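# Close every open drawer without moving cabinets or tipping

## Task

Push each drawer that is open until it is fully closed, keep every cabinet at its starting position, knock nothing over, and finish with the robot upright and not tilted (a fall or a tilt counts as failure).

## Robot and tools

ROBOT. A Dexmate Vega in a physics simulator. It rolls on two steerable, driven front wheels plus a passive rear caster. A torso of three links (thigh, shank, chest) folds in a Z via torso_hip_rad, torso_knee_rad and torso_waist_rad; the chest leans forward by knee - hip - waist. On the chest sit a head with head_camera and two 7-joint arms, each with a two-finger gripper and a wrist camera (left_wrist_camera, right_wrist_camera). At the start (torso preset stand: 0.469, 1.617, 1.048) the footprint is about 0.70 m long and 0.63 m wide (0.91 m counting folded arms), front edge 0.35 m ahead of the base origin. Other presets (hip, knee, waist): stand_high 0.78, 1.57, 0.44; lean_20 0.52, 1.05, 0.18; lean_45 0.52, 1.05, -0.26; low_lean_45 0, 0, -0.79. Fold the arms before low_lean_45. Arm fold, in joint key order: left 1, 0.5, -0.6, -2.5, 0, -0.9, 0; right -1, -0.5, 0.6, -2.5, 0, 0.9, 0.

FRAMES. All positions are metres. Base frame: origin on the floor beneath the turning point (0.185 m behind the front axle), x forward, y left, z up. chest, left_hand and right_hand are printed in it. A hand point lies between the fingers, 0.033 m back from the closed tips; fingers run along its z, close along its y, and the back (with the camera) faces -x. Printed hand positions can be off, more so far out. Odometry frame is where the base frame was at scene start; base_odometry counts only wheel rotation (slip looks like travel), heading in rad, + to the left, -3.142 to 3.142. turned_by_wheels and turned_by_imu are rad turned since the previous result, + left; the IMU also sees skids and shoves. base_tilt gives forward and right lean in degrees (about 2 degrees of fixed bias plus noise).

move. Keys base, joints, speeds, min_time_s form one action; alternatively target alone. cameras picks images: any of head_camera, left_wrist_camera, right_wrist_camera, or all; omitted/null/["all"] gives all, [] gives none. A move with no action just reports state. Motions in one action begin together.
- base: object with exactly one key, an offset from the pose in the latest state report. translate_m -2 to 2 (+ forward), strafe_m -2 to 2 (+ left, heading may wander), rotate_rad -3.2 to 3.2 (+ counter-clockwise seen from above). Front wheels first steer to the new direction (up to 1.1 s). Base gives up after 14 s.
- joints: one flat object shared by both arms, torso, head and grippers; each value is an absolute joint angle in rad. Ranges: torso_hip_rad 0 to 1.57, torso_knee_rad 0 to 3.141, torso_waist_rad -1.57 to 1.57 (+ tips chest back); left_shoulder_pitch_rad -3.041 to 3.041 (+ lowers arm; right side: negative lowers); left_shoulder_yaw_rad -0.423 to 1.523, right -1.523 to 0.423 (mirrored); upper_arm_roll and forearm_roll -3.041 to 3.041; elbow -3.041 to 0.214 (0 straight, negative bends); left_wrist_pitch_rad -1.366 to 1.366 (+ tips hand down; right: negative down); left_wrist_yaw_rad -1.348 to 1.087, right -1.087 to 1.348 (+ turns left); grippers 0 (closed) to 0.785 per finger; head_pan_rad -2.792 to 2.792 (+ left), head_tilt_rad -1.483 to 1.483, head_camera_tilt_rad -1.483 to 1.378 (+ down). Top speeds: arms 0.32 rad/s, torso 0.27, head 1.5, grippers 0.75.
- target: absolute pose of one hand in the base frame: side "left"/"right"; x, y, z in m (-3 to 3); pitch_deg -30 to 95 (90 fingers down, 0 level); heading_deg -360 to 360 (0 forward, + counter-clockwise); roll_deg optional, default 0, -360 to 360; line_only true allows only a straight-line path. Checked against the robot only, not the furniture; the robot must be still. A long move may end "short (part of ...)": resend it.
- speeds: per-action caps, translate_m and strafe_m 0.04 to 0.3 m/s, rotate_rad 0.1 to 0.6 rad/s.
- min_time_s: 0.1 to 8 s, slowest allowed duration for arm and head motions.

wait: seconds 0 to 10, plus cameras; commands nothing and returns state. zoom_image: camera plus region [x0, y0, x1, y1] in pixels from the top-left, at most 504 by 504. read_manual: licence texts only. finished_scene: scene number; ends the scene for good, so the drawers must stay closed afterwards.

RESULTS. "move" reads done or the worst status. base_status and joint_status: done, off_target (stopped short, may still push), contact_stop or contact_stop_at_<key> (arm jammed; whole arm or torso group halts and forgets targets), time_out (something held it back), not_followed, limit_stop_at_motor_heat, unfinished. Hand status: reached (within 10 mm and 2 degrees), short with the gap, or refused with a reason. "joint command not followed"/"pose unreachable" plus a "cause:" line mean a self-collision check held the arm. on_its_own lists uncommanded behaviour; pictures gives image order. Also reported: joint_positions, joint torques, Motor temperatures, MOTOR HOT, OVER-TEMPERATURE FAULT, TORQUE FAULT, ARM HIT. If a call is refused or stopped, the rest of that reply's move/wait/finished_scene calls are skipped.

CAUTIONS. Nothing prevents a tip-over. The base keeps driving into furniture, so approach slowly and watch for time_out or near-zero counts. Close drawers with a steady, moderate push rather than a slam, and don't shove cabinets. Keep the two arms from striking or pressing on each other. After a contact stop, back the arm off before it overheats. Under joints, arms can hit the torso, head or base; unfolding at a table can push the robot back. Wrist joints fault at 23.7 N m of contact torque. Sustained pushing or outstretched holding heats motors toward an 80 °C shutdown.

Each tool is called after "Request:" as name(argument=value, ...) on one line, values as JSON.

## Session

Request:
move(joints={"left_shoulder_pitch_rad":1,"left_shoulder_yaw_rad":0.5,"left_upper_arm_roll_rad":-0.6,"left_elbow_rad":-2.5,"left_forearm_roll_rad":0,"left_wrist_pitch_rad":-0.9,"left_wrist_yaw_rad":0,"head_pan_rad":0,"head_camera_tilt_rad":0.3}, cameras=["head_camera"])

Scene clock: 6.27 s.
Joint torques (N m): left_arm=[-8.75 8.43 -1.69 1.87 -0.91 2.01 -0.27] | right_arm=[-2.8 0.8 -0.73 -4.58 -0.06 2.02 0.14]
Motor temperatures (°C): left_arm=[27 30 30 30 34 38 35] | right_arm=[29 28 29 31 34 35 35]
move: done
base_odometry: x=+0.000 y=+0.000 heading=+0.000
turned_by_wheels: +0.000
turned_by_imu: +0.001
base_tilt: forward=+0.7 right=+0.0
base_status: not commanded
joint_positions: torso_hip_rad=+0.469 torso_knee_rad=+1.617 torso_waist_rad=+1.048 left_shoulder_pitch_rad=+1.005 left_shoulder_yaw_rad=+0.497 left_upper_arm_roll_rad=-0.597 left_elbow_rad=-2.494 left_forearm_roll_rad=+0.000 left_wrist_pitch_rad=-0.898 left_wrist_yaw_rad=+0.000 left_gripper_rad=+0.005 right_shoulder_pitch_rad=-2.205 right_shoulder_yaw_rad=+0.017 right_upper_arm_roll_rad=+0.000 right_elbow_rad=-1.113 right_forearm_roll_rad=+0.002 right_wrist_pitch_rad=+0.507 right_wrist_yaw_rad=+0.015 right_gripper_rad=+0.005 head_pan_rad=+0.000 head_tilt_rad=+0.000 head_camera_tilt_rad=+0.300
joint_status: all done
chest: x=-0.0111 y=+0.0000 z=+1.4155 quat_wxyz=(+0.999, +0.000, +0.050, +0.000) (m; base frame)
left_hand: x=-0.0193 y=+0.1561 z=+1.7192 quat_wxyz=(+0.842, +0.203, -0.392, +0.309) pitch_deg=-37.6 heading_deg=-132.5 roll_deg=-7.3 back=down (m; base frame)
right_hand: x=+0.2035 y=-0.2175 z=+0.6125 quat_wxyz=(+0.429, +0.006, +0.903, +0.010) pitch_deg=+39.2 heading_deg=+1.0 roll_deg=+1.7 back=up (m; base frame)
pictures: head_camera
Images, in order (width x height): head_camera 896x560.

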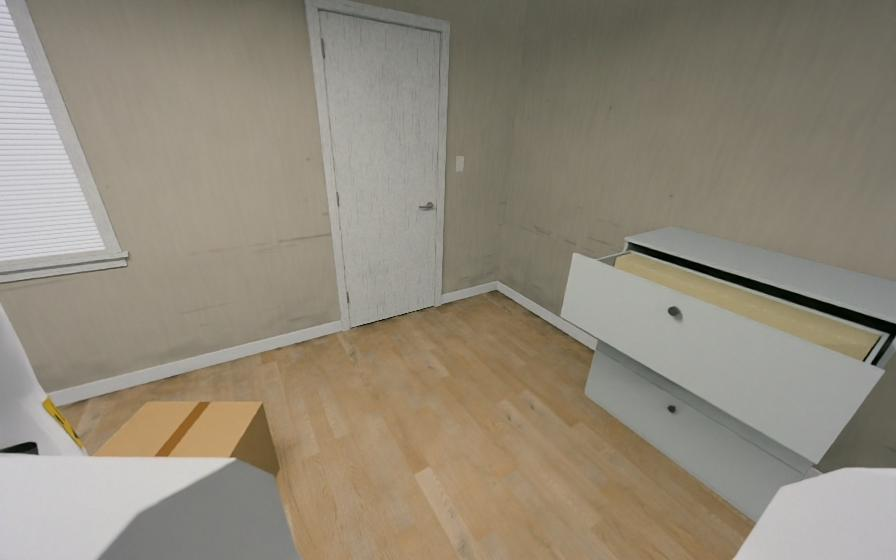

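Request:
move(joints={"right_shoulder_pitch_rad":-1,"right_shoulder_yaw_rad":-0.5,"right_upper_arm_roll_rad":0.6,"right_elbow_rad":-2.5,"right_forearm_roll_rad":0,"right_wrist_pitch_rad":0.9,"right_wrist_yaw_rad":0,"head_pan_rad":-1.4}, cameras=["head_camera"])

Request:
move(joints={"head_pan_rad":-2.75}, cameras=["head_camera"])

Request:
move(joints={"head_pan_rad":2.4,"torso_hip_rad":0,"torso_knee_rad":0,"torso_waist_rad":-0.79}, cameras=["head_camera"])

Request:
move(joints={"head_pan_rad":0,"head_camera_tilt_rad":-0.4}, cameras=["head_camera"])

Scene clock: 19.77 s.
Joint torques (N m): left_arm=[-8.78 2.81 -3.03 -0.15 0.11 1.99 0.05] | right_arm=[15.03 -6.93 3.95 -1.06 0 -2.35 -0.4]
Motor temperatures (°C): left_arm=[27 30 30 30 34 38 35] | right_arm=[29 28 29 31 34 35 35]
move: done
base_odometry: x=+0.000 y=+0.000 heading=+0.000
turned_by_wheels: +0.000
turned_by_imu: +0.001
base_tilt: forward=+0.7 right=-0.1
base_status: not commanded
joint_positions: torso_hip_rad=+0.469 torso_knee_rad=+1.617 torso_waist_rad=+1.048 left_shoulder_pitch_rad=+1.000 left_shoulder_yaw_rad=+0.500 left_upper_arm_roll_rad=-0.600 left_elbow_rad=-2.500 left_forearm_roll_rad=+0.000 left_wrist_pitch_rad=-0.900 left_wrist_yaw_rad=+0.000 left_gripper_rad=+0.005 right_shoulder_pitch_rad=-1.006 right_shoulder_yaw_rad=-0.497 right_upper_arm_roll_rad=+0.597 right_elbow_rad=-2.494 right_forearm_roll_rad=+0.000 right_wrist_pitch_rad=+0.898 right_wrist_yaw_rad=+0.000 right_gripper_rad=+0.005 head_pan_rad=-1.400 head_tilt_rad=+0.000 head_camera_tilt_rad=+0.300
joint_status: all done
chest: x=-0.0111 y=+0.0000 z=+1.4155 quat_wxyz=(+0.999, +0.000, +0.050, +0.000) (m; base frame)
left_hand: x=-0.0239 y=+0.1533 z=+1.7167 quat_wxyz=(+0.839, +0.205, -0.398, +0.310) pitch_deg=-36.8 heading_deg=-132.5 roll_deg=-6.9 back=down (m; base frame)
right_hand: x=-0.0191 y=-0.1563 z=+1.7193 quat_wxyz=(+0.843, -0.203, -0.392, -0.308) pitch_deg=-37.6 heading_deg=+132.5 roll_deg=+7.3 back=down (m; base frame)
pictures: head_camera
Images, in order (width x height): head_camera 896x560.

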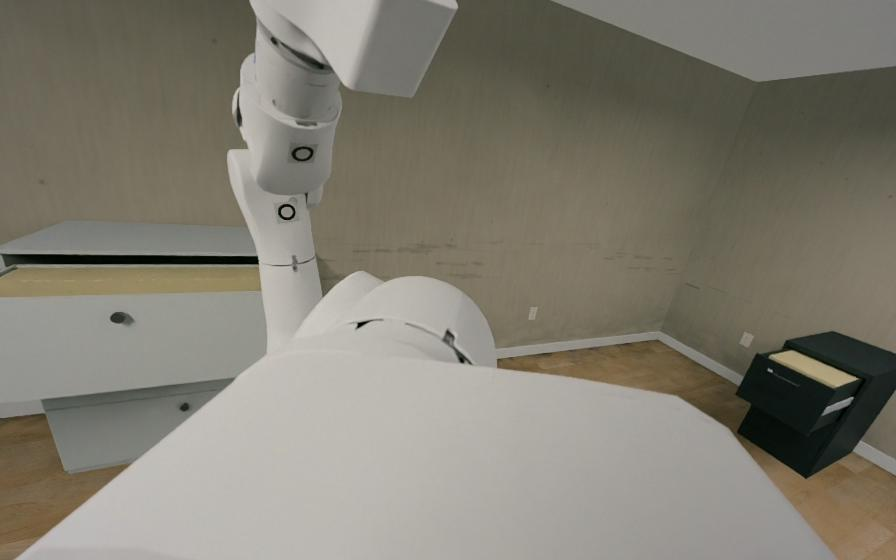

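Scene clock: 21.33 s.
Joint torques (N m): left_arm=[-9.19 6.95 -2.9 1.42 0.17 0.97 -0.01] | right_arm=[14.85 -8.09 4.01 -1.32 -0.12 -1.22 -0.42]
Motor temperatures (°C): left_arm=[27 30 30 30 34 38 35] | right_arm=[30 28 29 31 34 35 35]
move: done
base_odometry: x=+0.000 y=+0.000 heading=+0.000
turned_by_wheels: +0.000
turned_by_imu: +0.000
base_tilt: forward=+0.7 right=-0.1
base_status: not commanded
joint_positions: torso_hip_rad=+0.469 torso_knee_rad=+1.617 torso_waist_rad=+1.048 left_shoulder_pitch_rad=+1.000 left_shoulder_yaw_rad=+0.500 left_upper_arm_roll_rad=-0.600 left_elbow_rad=-2.500 left_forearm_roll_rad=+0.000 left_wrist_pitch_rad=-0.900 left_wrist_yaw_rad=+0.000 left_gripper_rad=+0.005 right_shoulder_pitch_rad=-1.001 right_shoulder_yaw_rad=-0.500 right_upper_arm_roll_rad=+0.600 right_elbow_rad=-2.500 right_forearm_roll_rad=+0.000 right_wrist_pitch_rad=+0.900 right_wrist_yaw_rad=+0.000 right_gripper_rad=+0.005 head_pan_rad=-2.750 head_tilt_rad=+0.000 head_camera_tilt_rad=+0.300
joint_status: all done
chest: x=-0.0111 y=+0.0000 z=+1.4155 quat_wxyz=(+0.999, +0.000, +0.050, +0.000) (m; base frame)
left_hand: x=-0.0239 y=+0.1533 z=+1.7167 quat_wxyz=(+0.839, +0.205, -0.398, +0.310) pitch_deg=-36.8 heading_deg=-132.5 roll_deg=-6.9 back=down (m; base frame)
right_hand: x=-0.0236 y=-0.1536 z=+1.7168 quat_wxyz=(+0.839, -0.205, -0.398, -0.310) pitch_deg=-36.8 heading_deg=+132.5 roll_deg=+7.0 back=down (m; base frame)
pictures: head_camera
Images, in order (width x height): head_camera 896x560.

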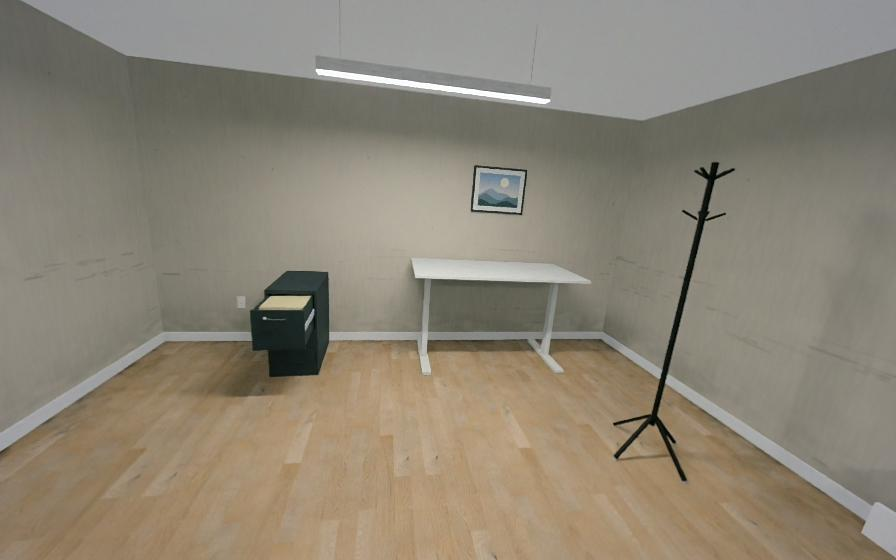

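Scene clock: 29.43 s.
Joint torques (N m): left_arm=[-6.35 8.14 -6.57 -5.24 -0.78 1.22 1.12] | right_arm=[11.26 -6.47 7.11 -4.98 1.36 -0.97 -1.02]
Motor temperatures (°C): left_arm=[27 30 30 30 34 38 35] | right_arm=[30 28 30 31 34 35 35]
move: done
base_odometry: x=+0.000 y=+0.000 heading=+0.000
turned_by_wheels: +0.000
turned_by_imu: +0.001
base_tilt: forward=+0.6 right=-0.1
base_status: not commanded
joint_positions: torso_hip_rad=+0.000 torso_knee_rad=+0.000 torso_waist_rad=-0.790 left_shoulder_pitch_rad=+1.000 left_shoulder_yaw_rad=+0.500 left_upper_arm_roll_rad=-0.600 left_elbow_rad=-2.500 left_forearm_roll_rad=+0.000 left_wrist_pitch_rad=-0.900 left_wrist_yaw_rad=+0.000 left_gripper_rad=+0.005 right_shoulder_pitch_rad=-1.000 right_shoulder_yaw_rad=-0.500 right_upper_arm_roll_rad=+0.600 right_elbow_rad=-2.500 right_forearm_roll_rad=+0.000 right_wrist_pitch_rad=+0.900 right_wrist_yaw_rad=+0.000 right_gripper_rad=+0.005 head_pan_rad=+2.400 head_tilt_rad=+0.000 head_camera_tilt_rad=+0.300
joint_status: all done
chest: x=+0.0286 y=+0.0000 z=+0.8380 quat_wxyz=(+0.923, +0.000, +0.385, +0.000) (m; base frame)
left_hand: x=+0.2104 y=+0.1532 z=+1.0784 quat_wxyz=(+0.924, +0.297, -0.091, +0.222) pitch_deg=-53.7 heading_deg=-93.5 roll_deg=-59.4 back=down (m; base frame)
right_hand: x=+0.2105 y=-0.1534 z=+1.0785 quat_wxyz=(+0.924, -0.297, -0.091, -0.222) pitch_deg=-53.8 heading_deg=+93.5 roll_deg=+59.5 back=down (m; base frame)
pictures: head_camera
Images, in order (width x height): head_camera 896x560.

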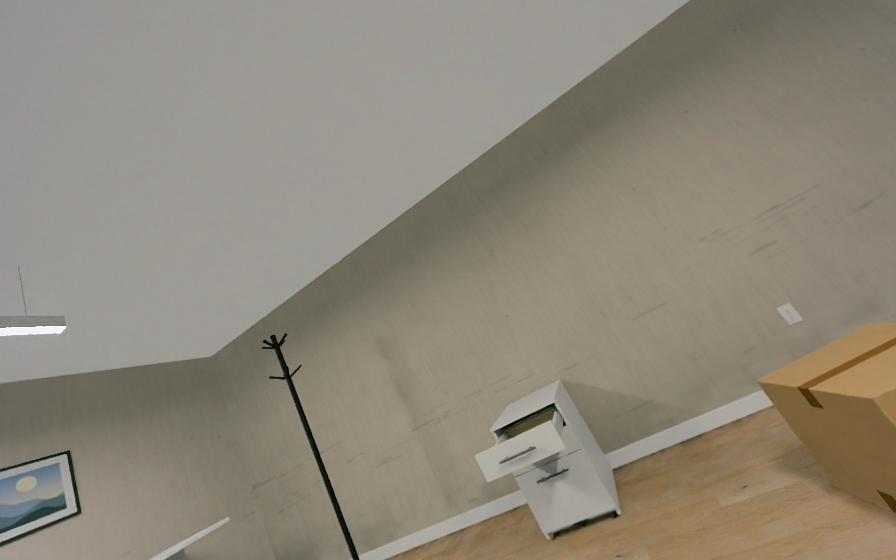

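Scene clock: 31.70 s.
Joint torques (N m): left_arm=[-3.96 6.32 -5.06 -4.95 -1.43 1.41 0.26] | right_arm=[11.73 -7.12 7.03 -5.71 1.25 -0.98 -0.94]
Motor temperatures (°C): left_arm=[27 30 30 30 34 38 35] | right_arm=[30 28 30 31 34 35 35]
move: done
base_odometry: x=+0.000 y=+0.000 heading=+0.000
turned_by_wheels: +0.000
turned_by_imu: +0.000
base_tilt: forward=+0.7 right=-0.1
base_status: not commanded
joint_positions: torso_hip_rad=+0.000 torso_knee_rad=+0.000 torso_waist_rad=-0.790 left_shoulder_pitch_rad=+1.000 left_shoulder_yaw_rad=+0.500 left_upper_arm_roll_rad=-0.600 left_elbow_rad=-2.500 left_forearm_roll_rad=+0.000 left_wrist_pitch_rad=-0.900 left_wrist_yaw_rad=+0.000 left_gripper_rad=+0.005 right_shoulder_pitch_rad=-1.000 right_shoulder_yaw_rad=-0.500 right_upper_arm_roll_rad=+0.600 right_elbow_rad=-2.500 right_forearm_roll_rad=+0.000 right_wrist_pitch_rad=+0.900 right_wrist_yaw_rad=+0.000 right_gripper_rad=+0.005 head_pan_rad=+0.000 head_tilt_rad=+0.000 head_camera_tilt_rad=-0.400
joint_status: all done
chest: x=+0.0286 y=+0.0000 z=+0.8380 quat_wxyz=(+0.923, +0.000, +0.385, +0.000) (m; base frame)
left_hand: x=+0.2104 y=+0.1532 z=+1.0784 quat_wxyz=(+0.924, +0.297, -0.091, +0.222) pitch_deg=-53.7 heading_deg=-93.5 roll_deg=-59.4 back=down (m; base frame)
right_hand: x=+0.2105 y=-0.1534 z=+1.0785 quat_wxyz=(+0.924, -0.297, -0.091, -0.222) pitch_deg=-53.8 heading_deg=+93.5 roll_deg=+59.5 back=down (m; base frame)
pictures: head_camera
Images, in order (width x height): head_camera 896x560.

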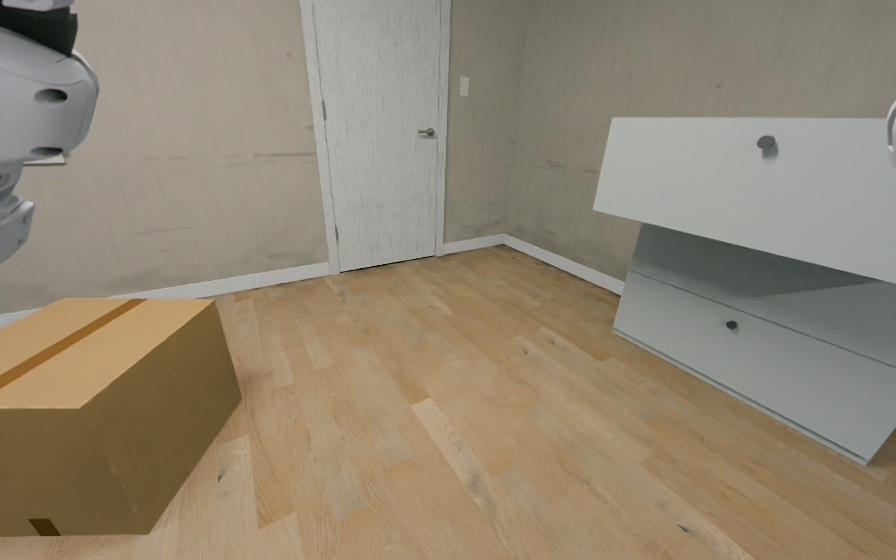

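Request:
move(base={"rotate_rad":-1.09}, cameras=[])

Request:
move(base={"translate_m":0.2}, cameras=[])

Request:
move(base={"strafe_m":0.6}, cameras=["head_camera"])

Scene clock: 47.70 s.
Joint torques (N m): left_arm=[-7.35 6.22 -6.28 -3.45 -0.47 1.4 0.85] | right_arm=[11.98 -7.88 7.07 -5.83 1.29 -1.67 -1.13]
Motor temperatures (°C): left_arm=[27 30 30 30 34 38 35] | right_arm=[30 28 30 31 34 35 35]
move: done
base_odometry: x=+0.001 y=+0.000 heading=-1.092
turned_by_wheels: -1.092
turned_by_imu: -1.069
base_tilt: forward=+0.6 right=-0.1
base_status: done
joint_positions: torso_hip_rad=+0.000 torso_knee_rad=+0.000 torso_waist_rad=-0.790 left_shoulder_pitch_rad=+1.000 left_shoulder_yaw_rad=+0.500 left_upper_arm_roll_rad=-0.600 left_elbow_rad=-2.500 left_forearm_roll_rad=+0.000 left_wrist_pitch_rad=-0.900 left_wrist_yaw_rad=+0.000 left_gripper_rad=+0.005 right_shoulder_pitch_rad=-1.000 right_shoulder_yaw_rad=-0.500 right_upper_arm_roll_rad=+0.600 right_elbow_rad=-2.500 right_forearm_roll_rad=+0.000 right_wrist_pitch_rad=+0.900 right_wrist_yaw_rad=+0.000 right_gripper_rad=+0.005 head_pan_rad=+0.000 head_tilt_rad=+0.000 head_camera_tilt_rad=-0.400
joint_status: not commanded
chest: x=+0.0286 y=+0.0000 z=+0.8380 quat_wxyz=(+0.923, +0.000, +0.385, +0.000) (m; base frame)
left_hand: x=+0.2105 y=+0.1532 z=+1.0784 quat_wxyz=(+0.924, +0.297, -0.091, +0.222) pitch_deg=-53.7 heading_deg=-93.5 roll_deg=-59.4 back=down (m; base frame)
right_hand: x=+0.2105 y=-0.1534 z=+1.0785 quat_wxyz=(+0.924, -0.297, -0.091, -0.222) pitch_deg=-53.8 heading_deg=+93.5 roll_deg=+59.5 back=down (m; base frame)
pictures: none
No camera images: "cameras" was empty.

Scene clock: 50.03 s.
Joint torques (N m): left_arm=[-8.09 6.39 -7.82 -5.18 -0.48 1.97 1.11] | right_arm=[9.96 -8.08 7.03 -5.08 1.32 -0.62 -1.16]
Motor temperatures (°C): left_arm=[27 30 30 30 34 38 35] | right_arm=[30 28 30 31 34 35 35]
move: done
base_odometry: x=+0.094 y=-0.177 heading=-1.092
turned_by_wheels: -0.001
turned_by_imu: +0.000
base_tilt: forward=+0.6 right=-0.1
base_status: done
joint_positions: torso_hip_rad=+0.000 torso_knee_rad=+0.000 torso_waist_rad=-0.790 left_shoulder_pitch_rad=+1.000 left_shoulder_yaw_rad=+0.500 left_upper_arm_roll_rad=-0.600 left_elbow_rad=-2.500 left_forearm_roll_rad=+0.000 left_wrist_pitch_rad=-0.900 left_wrist_yaw_rad=+0.000 left_gripper_rad=+0.005 right_shoulder_pitch_rad=-1.000 right_shoulder_yaw_rad=-0.500 right_upper_arm_roll_rad=+0.600 right_elbow_rad=-2.500 right_forearm_roll_rad=+0.000 right_wrist_pitch_rad=+0.900 right_wrist_yaw_rad=+0.000 right_gripper_rad=+0.005 head_pan_rad=+0.000 head_tilt_rad=+0.000 head_camera_tilt_rad=-0.400
joint_status: not commanded
chest: x=+0.0286 y=+0.0000 z=+0.8380 quat_wxyz=(+0.923, +0.000, +0.385, +0.000) (m; base frame)
left_hand: x=+0.2105 y=+0.1532 z=+1.0784 quat_wxyz=(+0.924, +0.297, -0.091, +0.222) pitch_deg=-53.7 heading_deg=-93.5 roll_deg=-59.4 back=down (m; base frame)
right_hand: x=+0.2105 y=-0.1534 z=+1.0784 quat_wxyz=(+0.924, -0.297, -0.091, -0.222) pitch_deg=-53.8 heading_deg=+93.5 roll_deg=+59.5 back=down (m; base frame)
pictures: none
No camera images: "cameras" was empty.

Scene clock: 54.20 s.
Joint torques (N m): left_arm=[-4.46 5.38 -7.4 -4.55 -0.46 0.54 0.64] | right_arm=[10.1 -7.76 6.89 -4.93 1.39 -0.89 -1.2]
Motor temperatures (°C): left_arm=[27 30 30 30 34 38 35] | right_arm=[30 28 30 31 34 35 35]
move: done
base_odometry: x=+0.625 y=+0.101 heading=-1.088
turned_by_wheels: +0.004
turned_by_imu: -0.004
base_tilt: forward=+0.6 right=-0.1
base_status: done
joint_positions: torso_hip_rad=+0.000 torso_knee_rad=+0.000 torso_waist_rad=-0.790 left_shoulder_pitch_rad=+1.000 left_shoulder_yaw_rad=+0.500 left_upper_arm_roll_rad=-0.600 left_elbow_rad=-2.500 left_forearm_roll_rad=+0.000 left_wrist_pitch_rad=-0.900 left_wrist_yaw_rad=+0.000 left_gripper_rad=+0.005 right_shoulder_pitch_rad=-1.000 right_shoulder_yaw_rad=-0.500 right_upper_arm_roll_rad=+0.600 right_elbow_rad=-2.500 right_forearm_roll_rad=+0.000 right_wrist_pitch_rad=+0.900 right_wrist_yaw_rad=+0.000 right_gripper_rad=+0.005 head_pan_rad=+0.000 head_tilt_rad=+0.000 head_camera_tilt_rad=-0.400
joint_status: not commanded
chest: x=+0.0286 y=+0.0000 z=+0.8380 quat_wxyz=(+0.923, +0.000, +0.385, +0.000) (m; base frame)
left_hand: x=+0.2105 y=+0.1532 z=+1.0784 quat_wxyz=(+0.924, +0.297, -0.091, +0.222) pitch_deg=-53.7 heading_deg=-93.5 roll_deg=-59.4 back=down (m; base frame)
right_hand: x=+0.2105 y=-0.1534 z=+1.0784 quat_wxyz=(+0.924, -0.297, -0.091, -0.222) pitch_deg=-53.8 heading_deg=+93.5 roll_deg=+59.5 back=down (m; base frame)
pictures: head_camera
Images, in order (width x height): head_camera 896x560.

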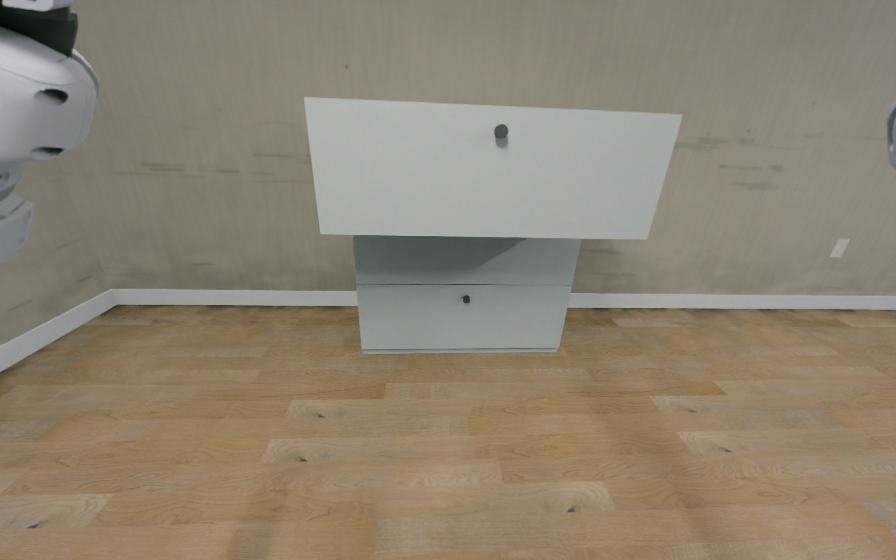

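Request:
move(target={"side":"right","x":0.72,"y":-0.12,"z":0.84,"pitch_deg":0,"heading_deg":0}, cameras=["head_camera"])

Request:
move(base={"translate_m":0.35}, speeds={"translate_m":0.08}, cameras=["head_camera","right_wrist_camera"])

Scene clock: 68.93 s.
Joint torques (N m): left_arm=[-6.21 7.06 -7.23 -3.75 -0.4 0.45 1.06] | right_arm=[21.09 -2.62 7.77 0.41 -2.56 -1.48 0.44]
Motor temperatures (°C): left_arm=[27 30 30 30 34 38 35] | right_arm=[30 28 30 31 34 35 35]
move: done
base_odometry: x=+0.625 y=+0.101 heading=-1.088
turned_by_wheels: +0.000
turned_by_imu: +0.002
base_tilt: forward=+0.6 right=-0.1
base_status: not commanded
joint_positions: torso_hip_rad=+0.000 torso_knee_rad=+0.000 torso_waist_rad=-0.790 left_shoulder_pitch_rad=+1.000 left_shoulder_yaw_rad=+0.500 left_upper_arm_roll_rad=-0.600 left_elbow_rad=-2.500 left_forearm_roll_rad=+0.000 left_wrist_pitch_rad=-0.900 left_wrist_yaw_rad=+0.000 left_gripper_rad=+0.005 right_shoulder_pitch_rad=+0.247 right_shoulder_yaw_rad=-0.910 right_upper_arm_roll_rad=-0.912 right_elbow_rad=-2.369 right_forearm_roll_rad=-1.646 right_wrist_pitch_rad=+0.375 right_wrist_yaw_rad=+1.331 right_gripper_rad=+0.005 head_pan_rad=+0.000 head_tilt_rad=+0.000 head_camera_tilt_rad=-0.400
joint_status: not commanded
chest: x=+0.0286 y=+0.0000 z=+0.8380 quat_wxyz=(+0.923, +0.000, +0.385, +0.000) (m; base frame)
left_hand: x=+0.2105 y=+0.1532 z=+1.0784 quat_wxyz=(+0.924, +0.297, -0.091, +0.222) pitch_deg=-53.7 heading_deg=-93.5 roll_deg=-59.4 back=down (m; base frame)
right_hand: x=+0.7196 y=-0.1176 z=+0.8377 quat_wxyz=(+0.004, -0.709, -0.002, -0.705) pitch_deg=+0.4 heading_deg=+0.4 roll_deg=+0.2 back=down (m; base frame)
right_hand_status: reached (checked arc [a long move], planned for 5.5 s): 3 mm and 0.6 deg off.
pictures: head_camera
Images, in order (width x height): head_camera 896x560.

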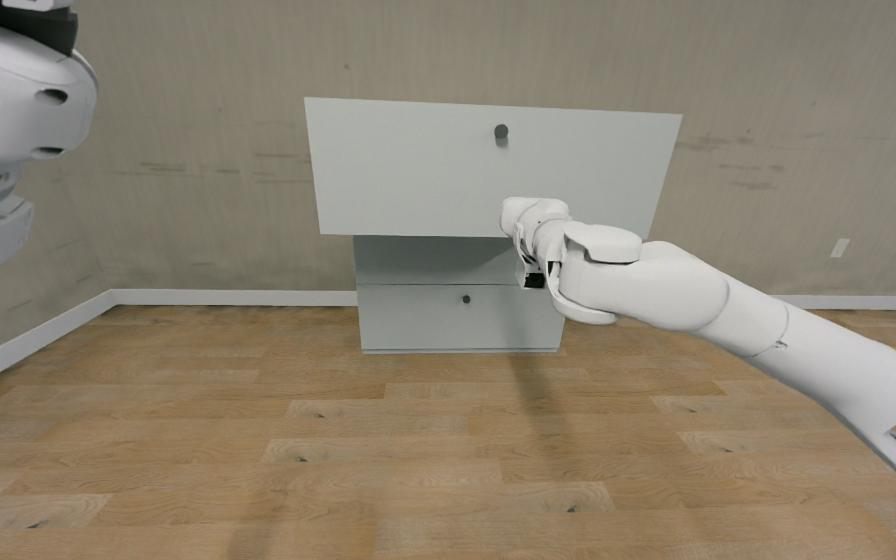

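Scene clock: 74.60 s.
Joint torques (N m): left_arm=[-8.19 5.15 -8.01 -4 -1.06 -0.19 0.66] | right_arm=[21.34 -2.68 8.79 0.28 -2.66 -1.49 0.2]
Motor temperatures (°C): left_arm=[27 30 30 30 34 38 35] | right_arm=[31 28 30 31 34 35 35]
move: done
base_odometry: x=+0.789 y=-0.208 heading=-1.088
turned_by_wheels: +0.000
turned_by_imu: +0.002
base_tilt: forward=+0.7 right=-0.1
base_status: done
joint_positions: torso_hip_rad=+0.000 torso_knee_rad=+0.000 torso_waist_rad=-0.790 left_shoulder_pitch_rad=+1.000 left_shoulder_yaw_rad=+0.500 left_upper_arm_roll_rad=-0.600 left_elbow_rad=-2.500 left_forearm_roll_rad=+0.000 left_wrist_pitch_rad=-0.900 left_wrist_yaw_rad=+0.000 left_gripper_rad=+0.005 right_shoulder_pitch_rad=+0.251 right_shoulder_yaw_rad=-0.911 right_upper_arm_roll_rad=-0.918 right_elbow_rad=-2.369 right_forearm_roll_rad=-1.652 right_wrist_pitch_rad=+0.373 right_wrist_yaw_rad=+1.335 right_gripper_rad=+0.005 head_pan_rad=+0.000 head_tilt_rad=+0.000 head_camera_tilt_rad=-0.400
joint_status: not commanded
chest: x=+0.0286 y=+0.0000 z=+0.8380 quat_wxyz=(+0.923, +0.000, +0.385, +0.000) (m; base frame)
left_hand: x=+0.2105 y=+0.1532 z=+1.0784 quat_wxyz=(+0.924, +0.297, -0.091, +0.222) pitch_deg=-53.7 heading_deg=-93.5 roll_deg=-59.4 back=down (m; base frame)
right_hand: x=+0.7199 y=-0.1199 z=+0.8396 quat_wxyz=(+0.000, -0.707, +0.000, -0.707) pitch_deg=+0.0 heading_deg=+0.0 roll_deg=+0.0 back=down (m; base frame)
pictures: head_camera, right_wrist_camera
Images, in order (width x height): head_camera 896x560, right_wrist_camera 672x420.

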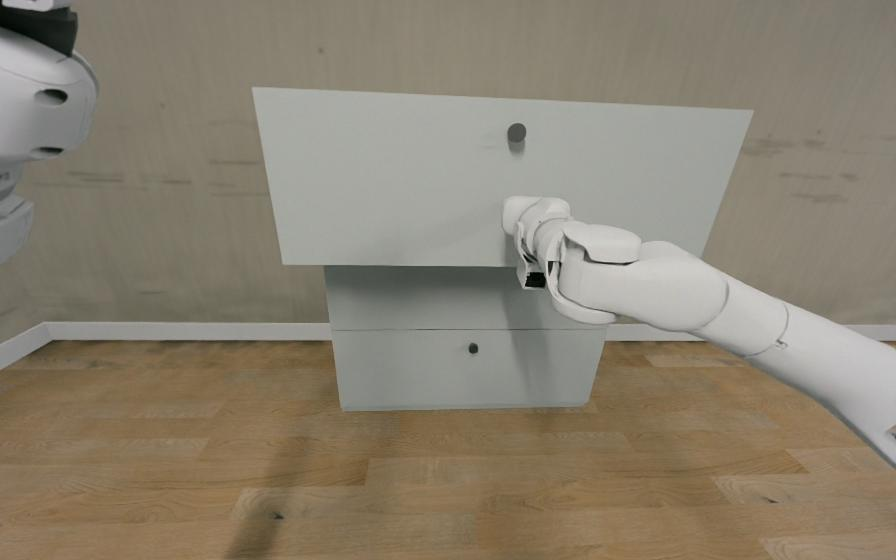

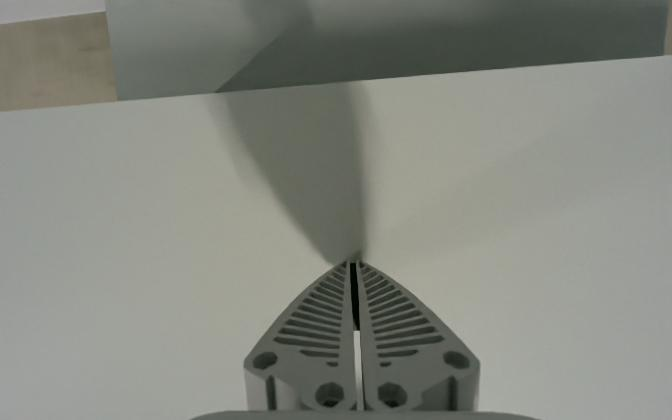

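Request:
move(base={"translate_m":0.26}, speeds={"translate_m":0.08}, cameras=["head_camera","right_wrist_camera"])

Scene clock: 83.10 s.
Joint torques (N m): left_arm=[-6.09 8.88 -7.13 -6.59 -1.01 0.81 1.3] | right_arm=[21.46 -2.28 9.21 0.11 -2.68 -1.36 0.27]
Motor temperatures (°C): left_arm=[27 30 30 30 34 38 35] | right_arm=[31 28 30 31 34 35 35]
move: done
base_odometry: x=+0.911 y=-0.438 heading=-1.089
turned_by_wheels: +0.000
turned_by_imu: +0.001
base_tilt: forward=+0.7 right=-0.1
base_status: done
joint_positions: torso_hip_rad=+0.000 torso_knee_rad=+0.000 torso_waist_rad=-0.790 left_shoulder_pitch_rad=+1.000 left_shoulder_yaw_rad=+0.500 left_upper_arm_roll_rad=-0.600 left_elbow_rad=-2.500 left_forearm_roll_rad=+0.000 left_wrist_pitch_rad=-0.900 left_wrist_yaw_rad=+0.000 left_gripper_rad=+0.005 right_shoulder_pitch_rad=+0.251 right_shoulder_yaw_rad=-0.911 right_upper_arm_roll_rad=-0.918 right_elbow_rad=-2.369 right_forearm_roll_rad=-1.652 right_wrist_pitch_rad=+0.373 right_wrist_yaw_rad=+1.335 right_gripper_rad=+0.005 head_pan_rad=+0.000 head_tilt_rad=+0.000 head_camera_tilt_rad=-0.400
joint_status: not commanded
chest: x=+0.0286 y=+0.0000 z=+0.8380 quat_wxyz=(+0.923, +0.000, +0.385, +0.000) (m; base frame)
left_hand: x=+0.2105 y=+0.1532 z=+1.0784 quat_wxyz=(+0.924, +0.297, -0.091, +0.222) pitch_deg=-53.7 heading_deg=-93.5 roll_deg=-59.4 back=down (m; base frame)
right_hand: x=+0.7199 y=-0.1199 z=+0.8396 quat_wxyz=(+0.000, -0.707, +0.000, -0.707) pitch_deg=+0.0 heading_deg=+0.0 roll_deg=+0.0 back=down (m; base frame)
pictures: head_camera, right_wrist_camera
Images, in order (width x height): head_camera 896x560, right_wrist_camera 672x420.

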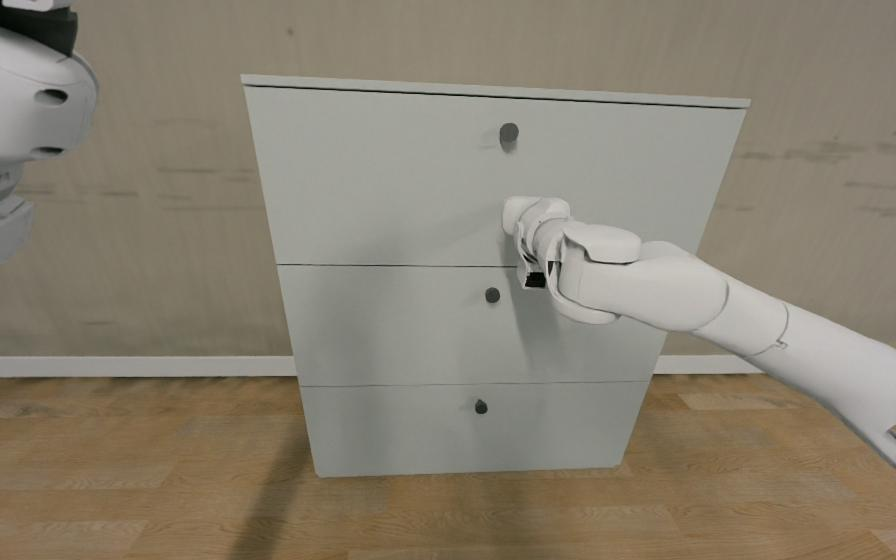

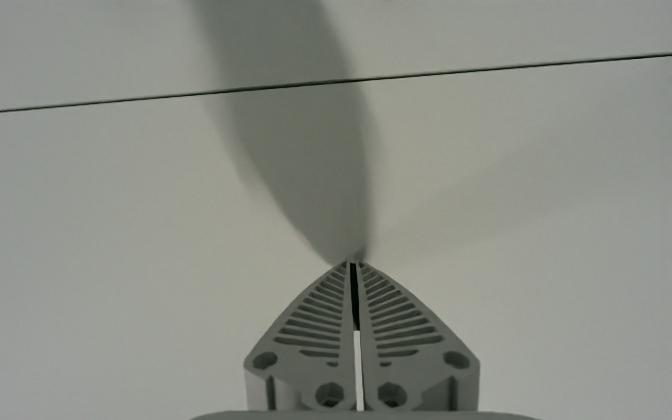

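Request:
zoom_image(camera="head_camera", region=[240, 220, 360, 300])

Request:
zoom_image(camera="head_camera", region=[630, 70, 770, 160])

Scaled by 4.200 from the camera's 896x560 image, which has a finer 960x600 frame.

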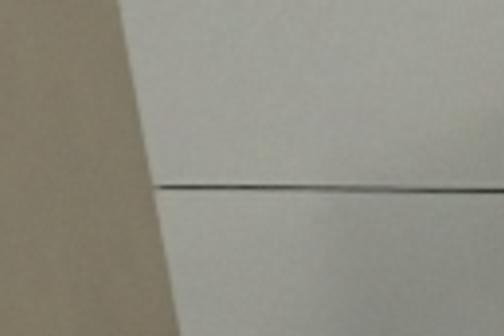

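Scaled by 3.600 from the camera's 896x560 image, which has a finer 960x600 frame.

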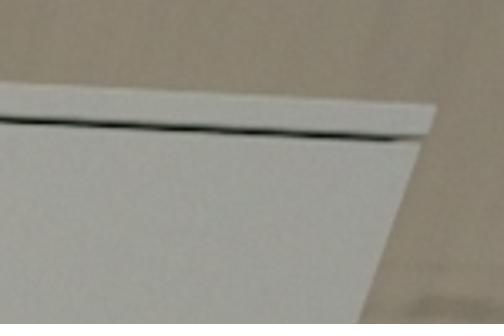

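Request:
move(target={"side":"right","x":0.735,"y":-0.12,"z":0.84,"pitch_deg":0,"heading_deg":0,"roll_deg":180,"line_only":true}, cameras=["head_camera","right_wrist_camera"])

Request:
zoom_image(camera="head_camera", region=[240, 220, 360, 300])

Scene clock: 92.30 s.
Joint torques (N m): left_arm=[-5.38 7.54 -7.93 -5.12 -1 1.51 1.13] | right_arm=[23.23 -0.94 8.92 14.05 -4.18 -0.81 -2.5]
Motor temperatures (°C): left_arm=[27 30 30 30 34 38 35] | right_arm=[31 28 30 31 34 35 35]
move: done
base_odometry: x=+0.911 y=-0.438 heading=-1.089
turned_by_wheels: +0.000
turned_by_imu: +0.000
base_tilt: forward=+0.6 right=-0.1
base_status: not commanded
joint_positions: torso_hip_rad=+0.000 torso_knee_rad=+0.000 torso_waist_rad=-0.790 left_shoulder_pitch_rad=+1.000 left_shoulder_yaw_rad=+0.500 left_upper_arm_roll_rad=-0.600 left_elbow_rad=-2.500 left_forearm_roll_rad=+0.000 left_wrist_pitch_rad=-0.900 left_wrist_yaw_rad=+0.000 left_gripper_rad=+0.005 right_shoulder_pitch_rad=+0.261 right_shoulder_yaw_rad=-0.894 right_upper_arm_roll_rad=-0.925 right_elbow_rad=-2.323 right_forearm_roll_rad=-1.667 right_wrist_pitch_rad=+0.374 right_wrist_yaw_rad=+1.303 right_gripper_rad=+0.005 head_pan_rad=+0.000 head_tilt_rad=+0.000 head_camera_tilt_rad=-0.400
joint_status: not commanded
chest: x=+0.0283 y=+0.0000 z=+0.8380 quat_wxyz=(+0.923, +0.000, +0.385, +0.000) (m; base frame)
left_hand: x=+0.2101 y=+0.1532 z=+1.0785 quat_wxyz=(+0.924, +0.297, -0.091, +0.222) pitch_deg=-53.7 heading_deg=-93.6 roll_deg=-59.4 back=down (m; base frame)
right_hand: x=+0.7326 y=-0.1194 z=+0.8400 quat_wxyz=(+0.000, -0.707, +0.000, -0.707) pitch_deg=+0.0 heading_deg=+0.1 roll_deg=+0.0 back=down (m; base frame)
right_hand_status: reached (straight line, planned for 0.5 s): 2 mm and 0.1 deg off.
pictures: head_camera, right_wrist_camera
Images, in order (width x height): head_camera 896x560, right_wrist_camera 672x420.

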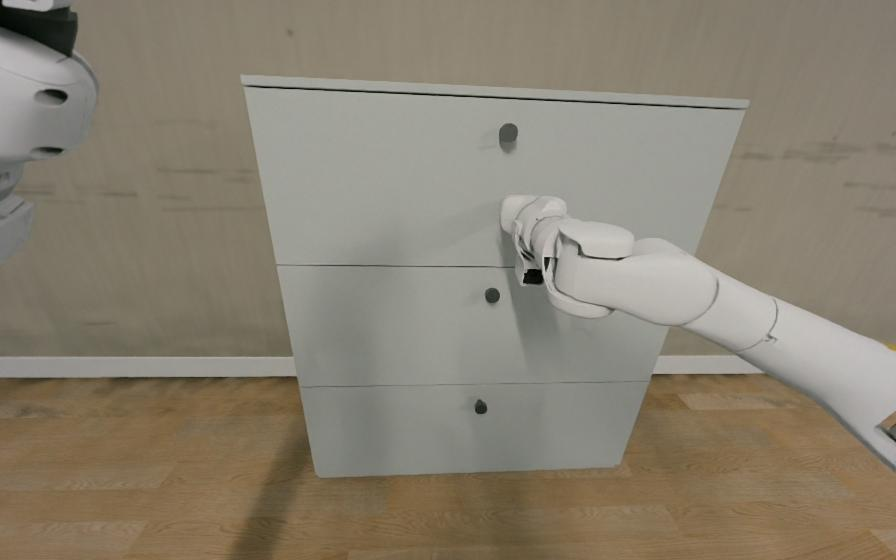

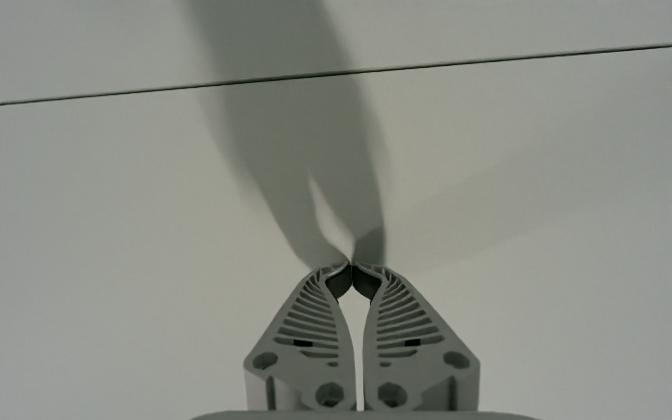

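Scaled by 4.200 from the camera's 896x560 image, which has a finer 960x600 frame.

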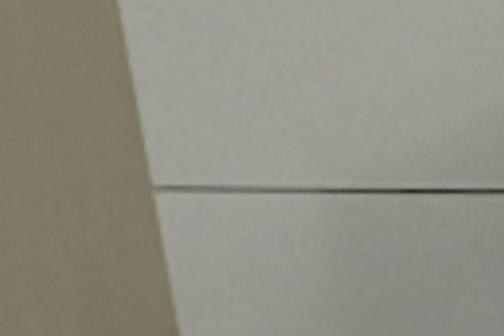

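Request:
move(base={"translate_m":-0.5}, cameras=["head_camera"])

Request:
move(base={"rotate_rad":-1.22}, cameras=["head_camera"])

Scene clock: 109.40 s.
Joint torques (N m): left_arm=[-7.6 6.82 -5.46 -6.44 -0.78 0.18 1.05] | right_arm=[22.47 -1.48 9.36 -0.03 -2.51 -1.86 -0.12]
Motor temperatures (°C): left_arm=[27 30 30 30 34 38 35] | right_arm=[32 28 30 32 35 35 35]
move: done
base_odometry: x=+0.677 y=+0.004 heading=-1.089
turned_by_wheels: +0.000
turned_by_imu: +0.000
base_tilt: forward=+0.7 right=+0.0
base_status: done
joint_positions: torso_hip_rad=+0.000 torso_knee_rad=+0.000 torso_waist_rad=-0.790 left_shoulder_pitch_rad=+1.000 left_shoulder_yaw_rad=+0.500 left_upper_arm_roll_rad=-0.600 left_elbow_rad=-2.500 left_forearm_roll_rad=+0.000 left_wrist_pitch_rad=-0.900 left_wrist_yaw_rad=+0.000 left_gripper_rad=+0.005 right_shoulder_pitch_rad=+0.263 right_shoulder_yaw_rad=-0.892 right_upper_arm_roll_rad=-0.926 right_elbow_rad=-2.316 right_forearm_roll_rad=-1.670 right_wrist_pitch_rad=+0.374 right_wrist_yaw_rad=+1.299 right_gripper_rad=+0.005 head_pan_rad=+0.000 head_tilt_rad=+0.000 head_camera_tilt_rad=-0.400
joint_status: not commanded
chest: x=+0.0286 y=+0.0000 z=+0.8380 quat_wxyz=(+0.923, +0.000, +0.385, +0.000) (m; base frame)
left_hand: x=+0.2105 y=+0.1532 z=+1.0784 quat_wxyz=(+0.924, +0.297, -0.091, +0.222) pitch_deg=-53.7 heading_deg=-93.5 roll_deg=-59.4 back=down (m; base frame)
right_hand: x=+0.7350 y=-0.1199 z=+0.8395 quat_wxyz=(+0.000, -0.707, +0.000, -0.707) pitch_deg=+0.0 heading_deg=+0.0 roll_deg=+0.0 back=down (m; base frame)
pictures: head_camera
Images, in order (width x height): head_camera 896x560.

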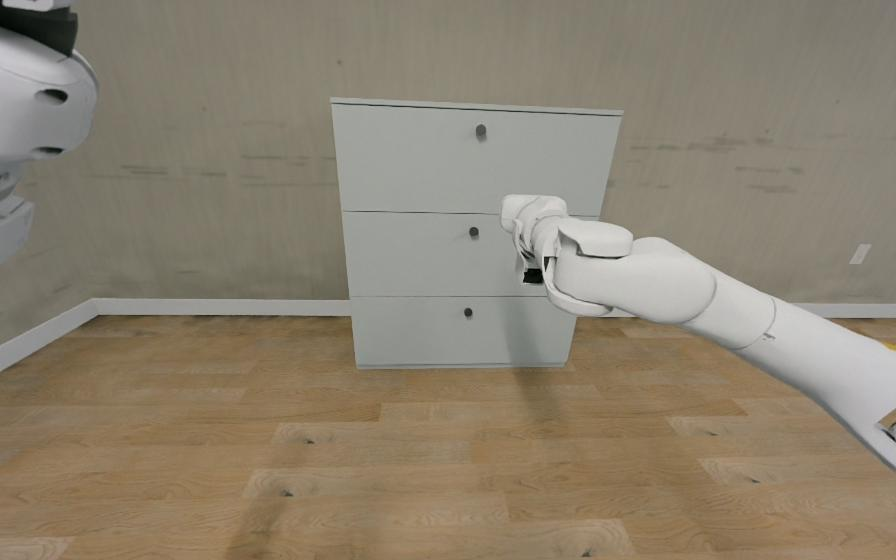

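Scene clock: 113.03 s.
Joint torques (N m): left_arm=[-5.9 8.63 -7.9 -5.11 -0.62 1.31 0.62] | right_arm=[20.6 -1.76 9.67 -0.63 -2.43 -1.78 0.04]
Motor temperatures (°C): left_arm=[27 30 30 30 34 38 35] | right_arm=[32 28 30 32 35 35 35]
move: done
base_odometry: x=+0.678 y=+0.003 heading=-2.311
turned_by_wheels: -1.222
turned_by_imu: -1.199
base_tilt: forward=+0.7 right=-0.1
base_status: done
joint_positions: torso_hip_rad=+0.000 torso_knee_rad=+0.000 torso_waist_rad=-0.790 left_shoulder_pitch_rad=+1.000 left_shoulder_yaw_rad=+0.500 left_upper_arm_roll_rad=-0.600 left_elbow_rad=-2.500 left_forearm_roll_rad=+0.000 left_wrist_pitch_rad=-0.900 left_wrist_yaw_rad=+0.000 left_gripper_rad=+0.005 right_shoulder_pitch_rad=+0.263 right_shoulder_yaw_rad=-0.892 right_upper_arm_roll_rad=-0.926 right_elbow_rad=-2.316 right_forearm_roll_rad=-1.670 right_wrist_pitch_rad=+0.374 right_wrist_yaw_rad=+1.299 right_gripper_rad=+0.005 head_pan_rad=+0.000 head_tilt_rad=+0.000 head_camera_tilt_rad=-0.400
joint_status: not commanded
chest: x=+0.0286 y=+0.0000 z=+0.8380 quat_wxyz=(+0.923, +0.000, +0.385, +0.000) (m; base frame)
left_hand: x=+0.2105 y=+0.1532 z=+1.0784 quat_wxyz=(+0.924, +0.297, -0.091, +0.222) pitch_deg=-53.7 heading_deg=-93.5 roll_deg=-59.4 back=down (m; base frame)
right_hand: x=+0.7350 y=-0.1199 z=+0.8395 quat_wxyz=(+0.000, -0.707, +0.000, -0.707) pitch_deg=+0.0 heading_deg=+0.0 roll_deg=+0.0 back=down (m; base frame)
pictures: head_camera
Images, in order (width x height): head_camera 896x560.

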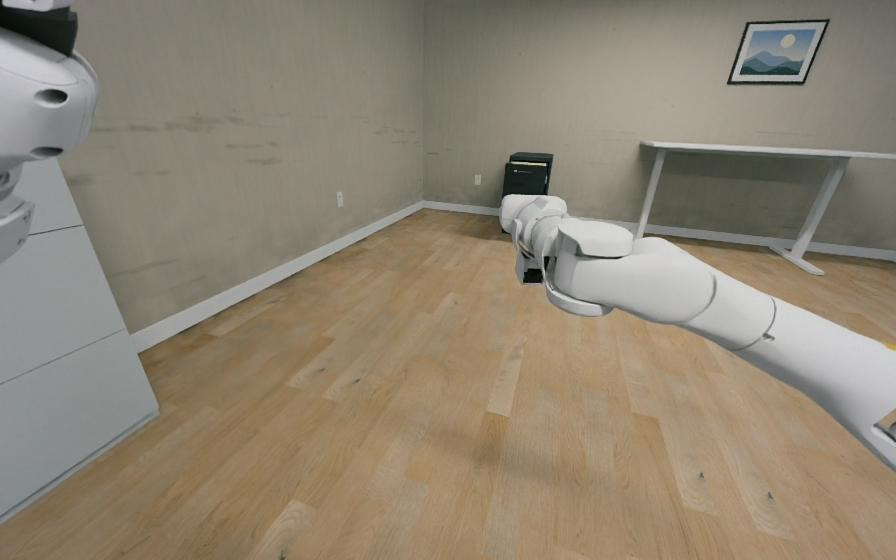

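Request:
move(base={"rotate_rad":-0.16}, cameras=[])

Request:
move(base={"translate_m":2.0}, cameras=[])

Request:
move(base={"rotate_rad":-0.16}, cameras=["head_camera"])

Request:
zoom_image(camera="head_camera", region=[340, 80, 580, 320])

Scene clock: 119.37 s.
Joint torques (N m): left_arm=[-6 6.15 -8.69 -5.96 -0.99 1.47 0.43] | right_arm=[20.3 -2.81 9.5 -0.98 -2.46 -1.63 0.02]
Motor temperatures (°C): left_arm=[27 30 30 30 34 38 35] | right_arm=[33 28 30 32 35 35 35]
move: done
base_odometry: x=+0.678 y=+0.003 heading=-2.471
turned_by_wheels: -0.160
turned_by_imu: -0.156
base_tilt: forward=+0.7 right=-0.1
base_status: done
joint_positions: torso_hip_rad=+0.000 torso_knee_rad=+0.000 torso_waist_rad=-0.790 left_shoulder_pitch_rad=+1.000 left_shoulder_yaw_rad=+0.500 left_upper_arm_roll_rad=-0.600 left_elbow_rad=-2.500 left_forearm_roll_rad=+0.000 left_wrist_pitch_rad=-0.900 left_wrist_yaw_rad=+0.000 left_gripper_rad=+0.005 right_shoulder_pitch_rad=+0.263 right_shoulder_yaw_rad=-0.892 right_upper_arm_roll_rad=-0.926 right_elbow_rad=-2.316 right_forearm_roll_rad=-1.670 right_wrist_pitch_rad=+0.374 right_wrist_yaw_rad=+1.299 right_gripper_rad=+0.005 head_pan_rad=+0.000 head_tilt_rad=+0.000 head_camera_tilt_rad=-0.400
joint_status: not commanded
chest: x=+0.0286 y=+0.0000 z=+0.8380 quat_wxyz=(+0.923, +0.000, +0.385, +0.000) (m; base frame)
left_hand: x=+0.2105 y=+0.1532 z=+1.0784 quat_wxyz=(+0.924, +0.297, -0.091, +0.222) pitch_deg=-53.7 heading_deg=-93.5 roll_deg=-59.4 back=down (m; base frame)
right_hand: x=+0.7350 y=-0.1199 z=+0.8395 quat_wxyz=(+0.000, -0.707, +0.000, -0.707) pitch_deg=+0.0 heading_deg=+0.0 roll_deg=+0.0 back=down (m; base frame)
pictures: none
No camera images: "cameras" was empty.

Scene clock: 127.87 s.
Joint torques (N m): left_arm=[-5.65 6.17 -7.71 -6.55 -0.41 1.65 0.99] | right_arm=[22.34 -1.55 9.39 -1.06 -2.53 -1.33 -0.07]
Motor temperatures (°C): left_arm=[27 30 30 30 34 38 35] | right_arm=[33 28 30 31 35 35 35]
move: done
base_odometry: x=-0.886 y=-1.243 heading=-2.472
turned_by_wheels: +0.000
turned_by_imu: +0.002
base_tilt: forward=+0.7 right=-0.1
base_status: done
joint_positions: torso_hip_rad=+0.000 torso_knee_rad=+0.000 torso_waist_rad=-0.790 left_shoulder_pitch_rad=+1.000 left_shoulder_yaw_rad=+0.500 left_upper_arm_roll_rad=-0.600 left_elbow_rad=-2.500 left_forearm_roll_rad=+0.000 left_wrist_pitch_rad=-0.900 left_wrist_yaw_rad=+0.000 left_gripper_rad=+0.005 right_shoulder_pitch_rad=+0.263 right_shoulder_yaw_rad=-0.892 right_upper_arm_roll_rad=-0.926 right_elbow_rad=-2.316 right_forearm_roll_rad=-1.670 right_wrist_pitch_rad=+0.374 right_wrist_yaw_rad=+1.299 right_gripper_rad=+0.005 head_pan_rad=+0.000 head_tilt_rad=+0.000 head_camera_tilt_rad=-0.400
joint_status: not commanded
chest: x=+0.0286 y=+0.0000 z=+0.8380 quat_wxyz=(+0.923, +0.000, +0.385, +0.000) (m; base frame)
left_hand: x=+0.2106 y=+0.1532 z=+1.0784 quat_wxyz=(+0.924, +0.297, -0.091, +0.222) pitch_deg=-53.7 heading_deg=-93.5 roll_deg=-59.4 back=down (m; base frame)
right_hand: x=+0.7350 y=-0.1199 z=+0.8395 quat_wxyz=(+0.000, -0.707, +0.000, -0.707) pitch_deg=+0.0 heading_deg=+0.0 roll_deg=+0.0 back=down (m; base frame)
pictures: none
No camera images: "cameras" was empty.

Scene clock: 129.50 s.
Joint torques (N m): left_arm=[-6.56 5.63 -5.78 -5.17 -0.53 1.34 1.26] | right_arm=[21.59 -0.68 9.91 -0.38 -2.49 -1.76 -0.1]
Motor temperatures (°C): left_arm=[27 30 30 30 34 38 35] | right_arm=[33 28 30 31 35 35 35]
move: done
base_odometry: x=-0.886 y=-1.244 heading=-2.632
turned_by_wheels: -0.160
turned_by_imu: -0.158
base_tilt: forward=+0.7 right=-0.1
base_status: done
joint_positions: torso_hip_rad=+0.000 torso_knee_rad=+0.000 torso_waist_rad=-0.790 left_shoulder_pitch_rad=+1.000 left_shoulder_yaw_rad=+0.500 left_upper_arm_roll_rad=-0.600 left_elbow_rad=-2.500 left_forearm_roll_rad=+0.000 left_wrist_pitch_rad=-0.900 left_wrist_yaw_rad=+0.000 left_gripper_rad=+0.005 right_shoulder_pitch_rad=+0.263 right_shoulder_yaw_rad=-0.892 right_upper_arm_roll_rad=-0.926 right_elbow_rad=-2.316 right_forearm_roll_rad=-1.670 right_wrist_pitch_rad=+0.374 right_wrist_yaw_rad=+1.299 right_gripper_rad=+0.005 head_pan_rad=+0.000 head_tilt_rad=+0.000 head_camera_tilt_rad=-0.400
joint_status: not commanded
chest: x=+0.0286 y=+0.0000 z=+0.8380 quat_wxyz=(+0.923, +0.000, +0.385, +0.000) (m; base frame)
left_hand: x=+0.2105 y=+0.1532 z=+1.0784 quat_wxyz=(+0.924, +0.297, -0.091, +0.222) pitch_deg=-53.7 heading_deg=-93.5 roll_deg=-59.4 back=down (m; base frame)
right_hand: x=+0.7350 y=-0.1199 z=+0.8395 quat_wxyz=(+0.000, -0.707, +0.000, -0.707) pitch_deg=+0.0 heading_deg=+0.0 roll_deg=+0.0 back=down (m; base frame)
pictures: head_camera
Images, in order (width x height): head_camera 896x560.

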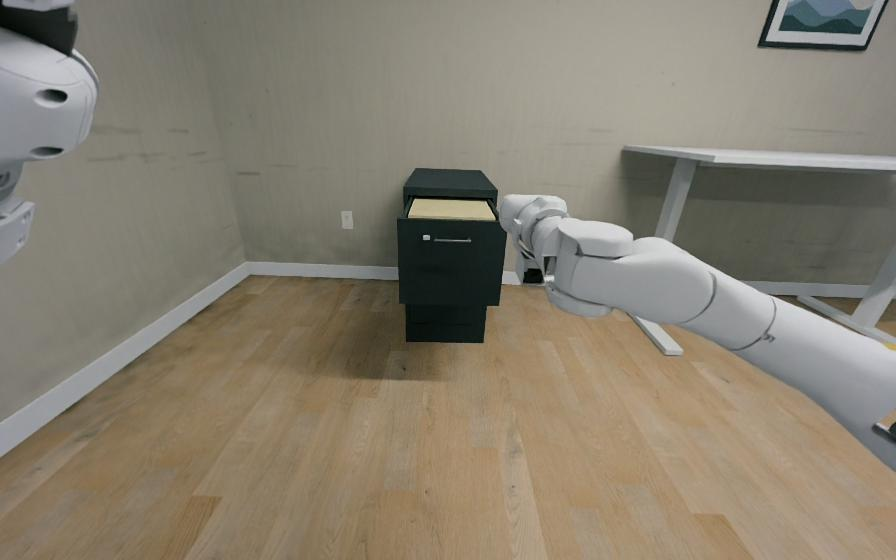

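Scaled by 2.100 from the camera's 896x560 image, which has a finer 960x600 frame.

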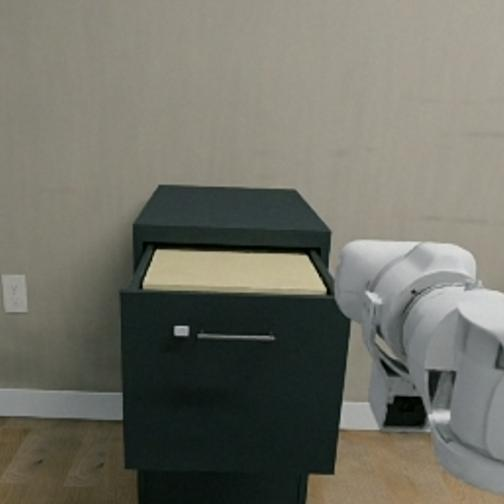

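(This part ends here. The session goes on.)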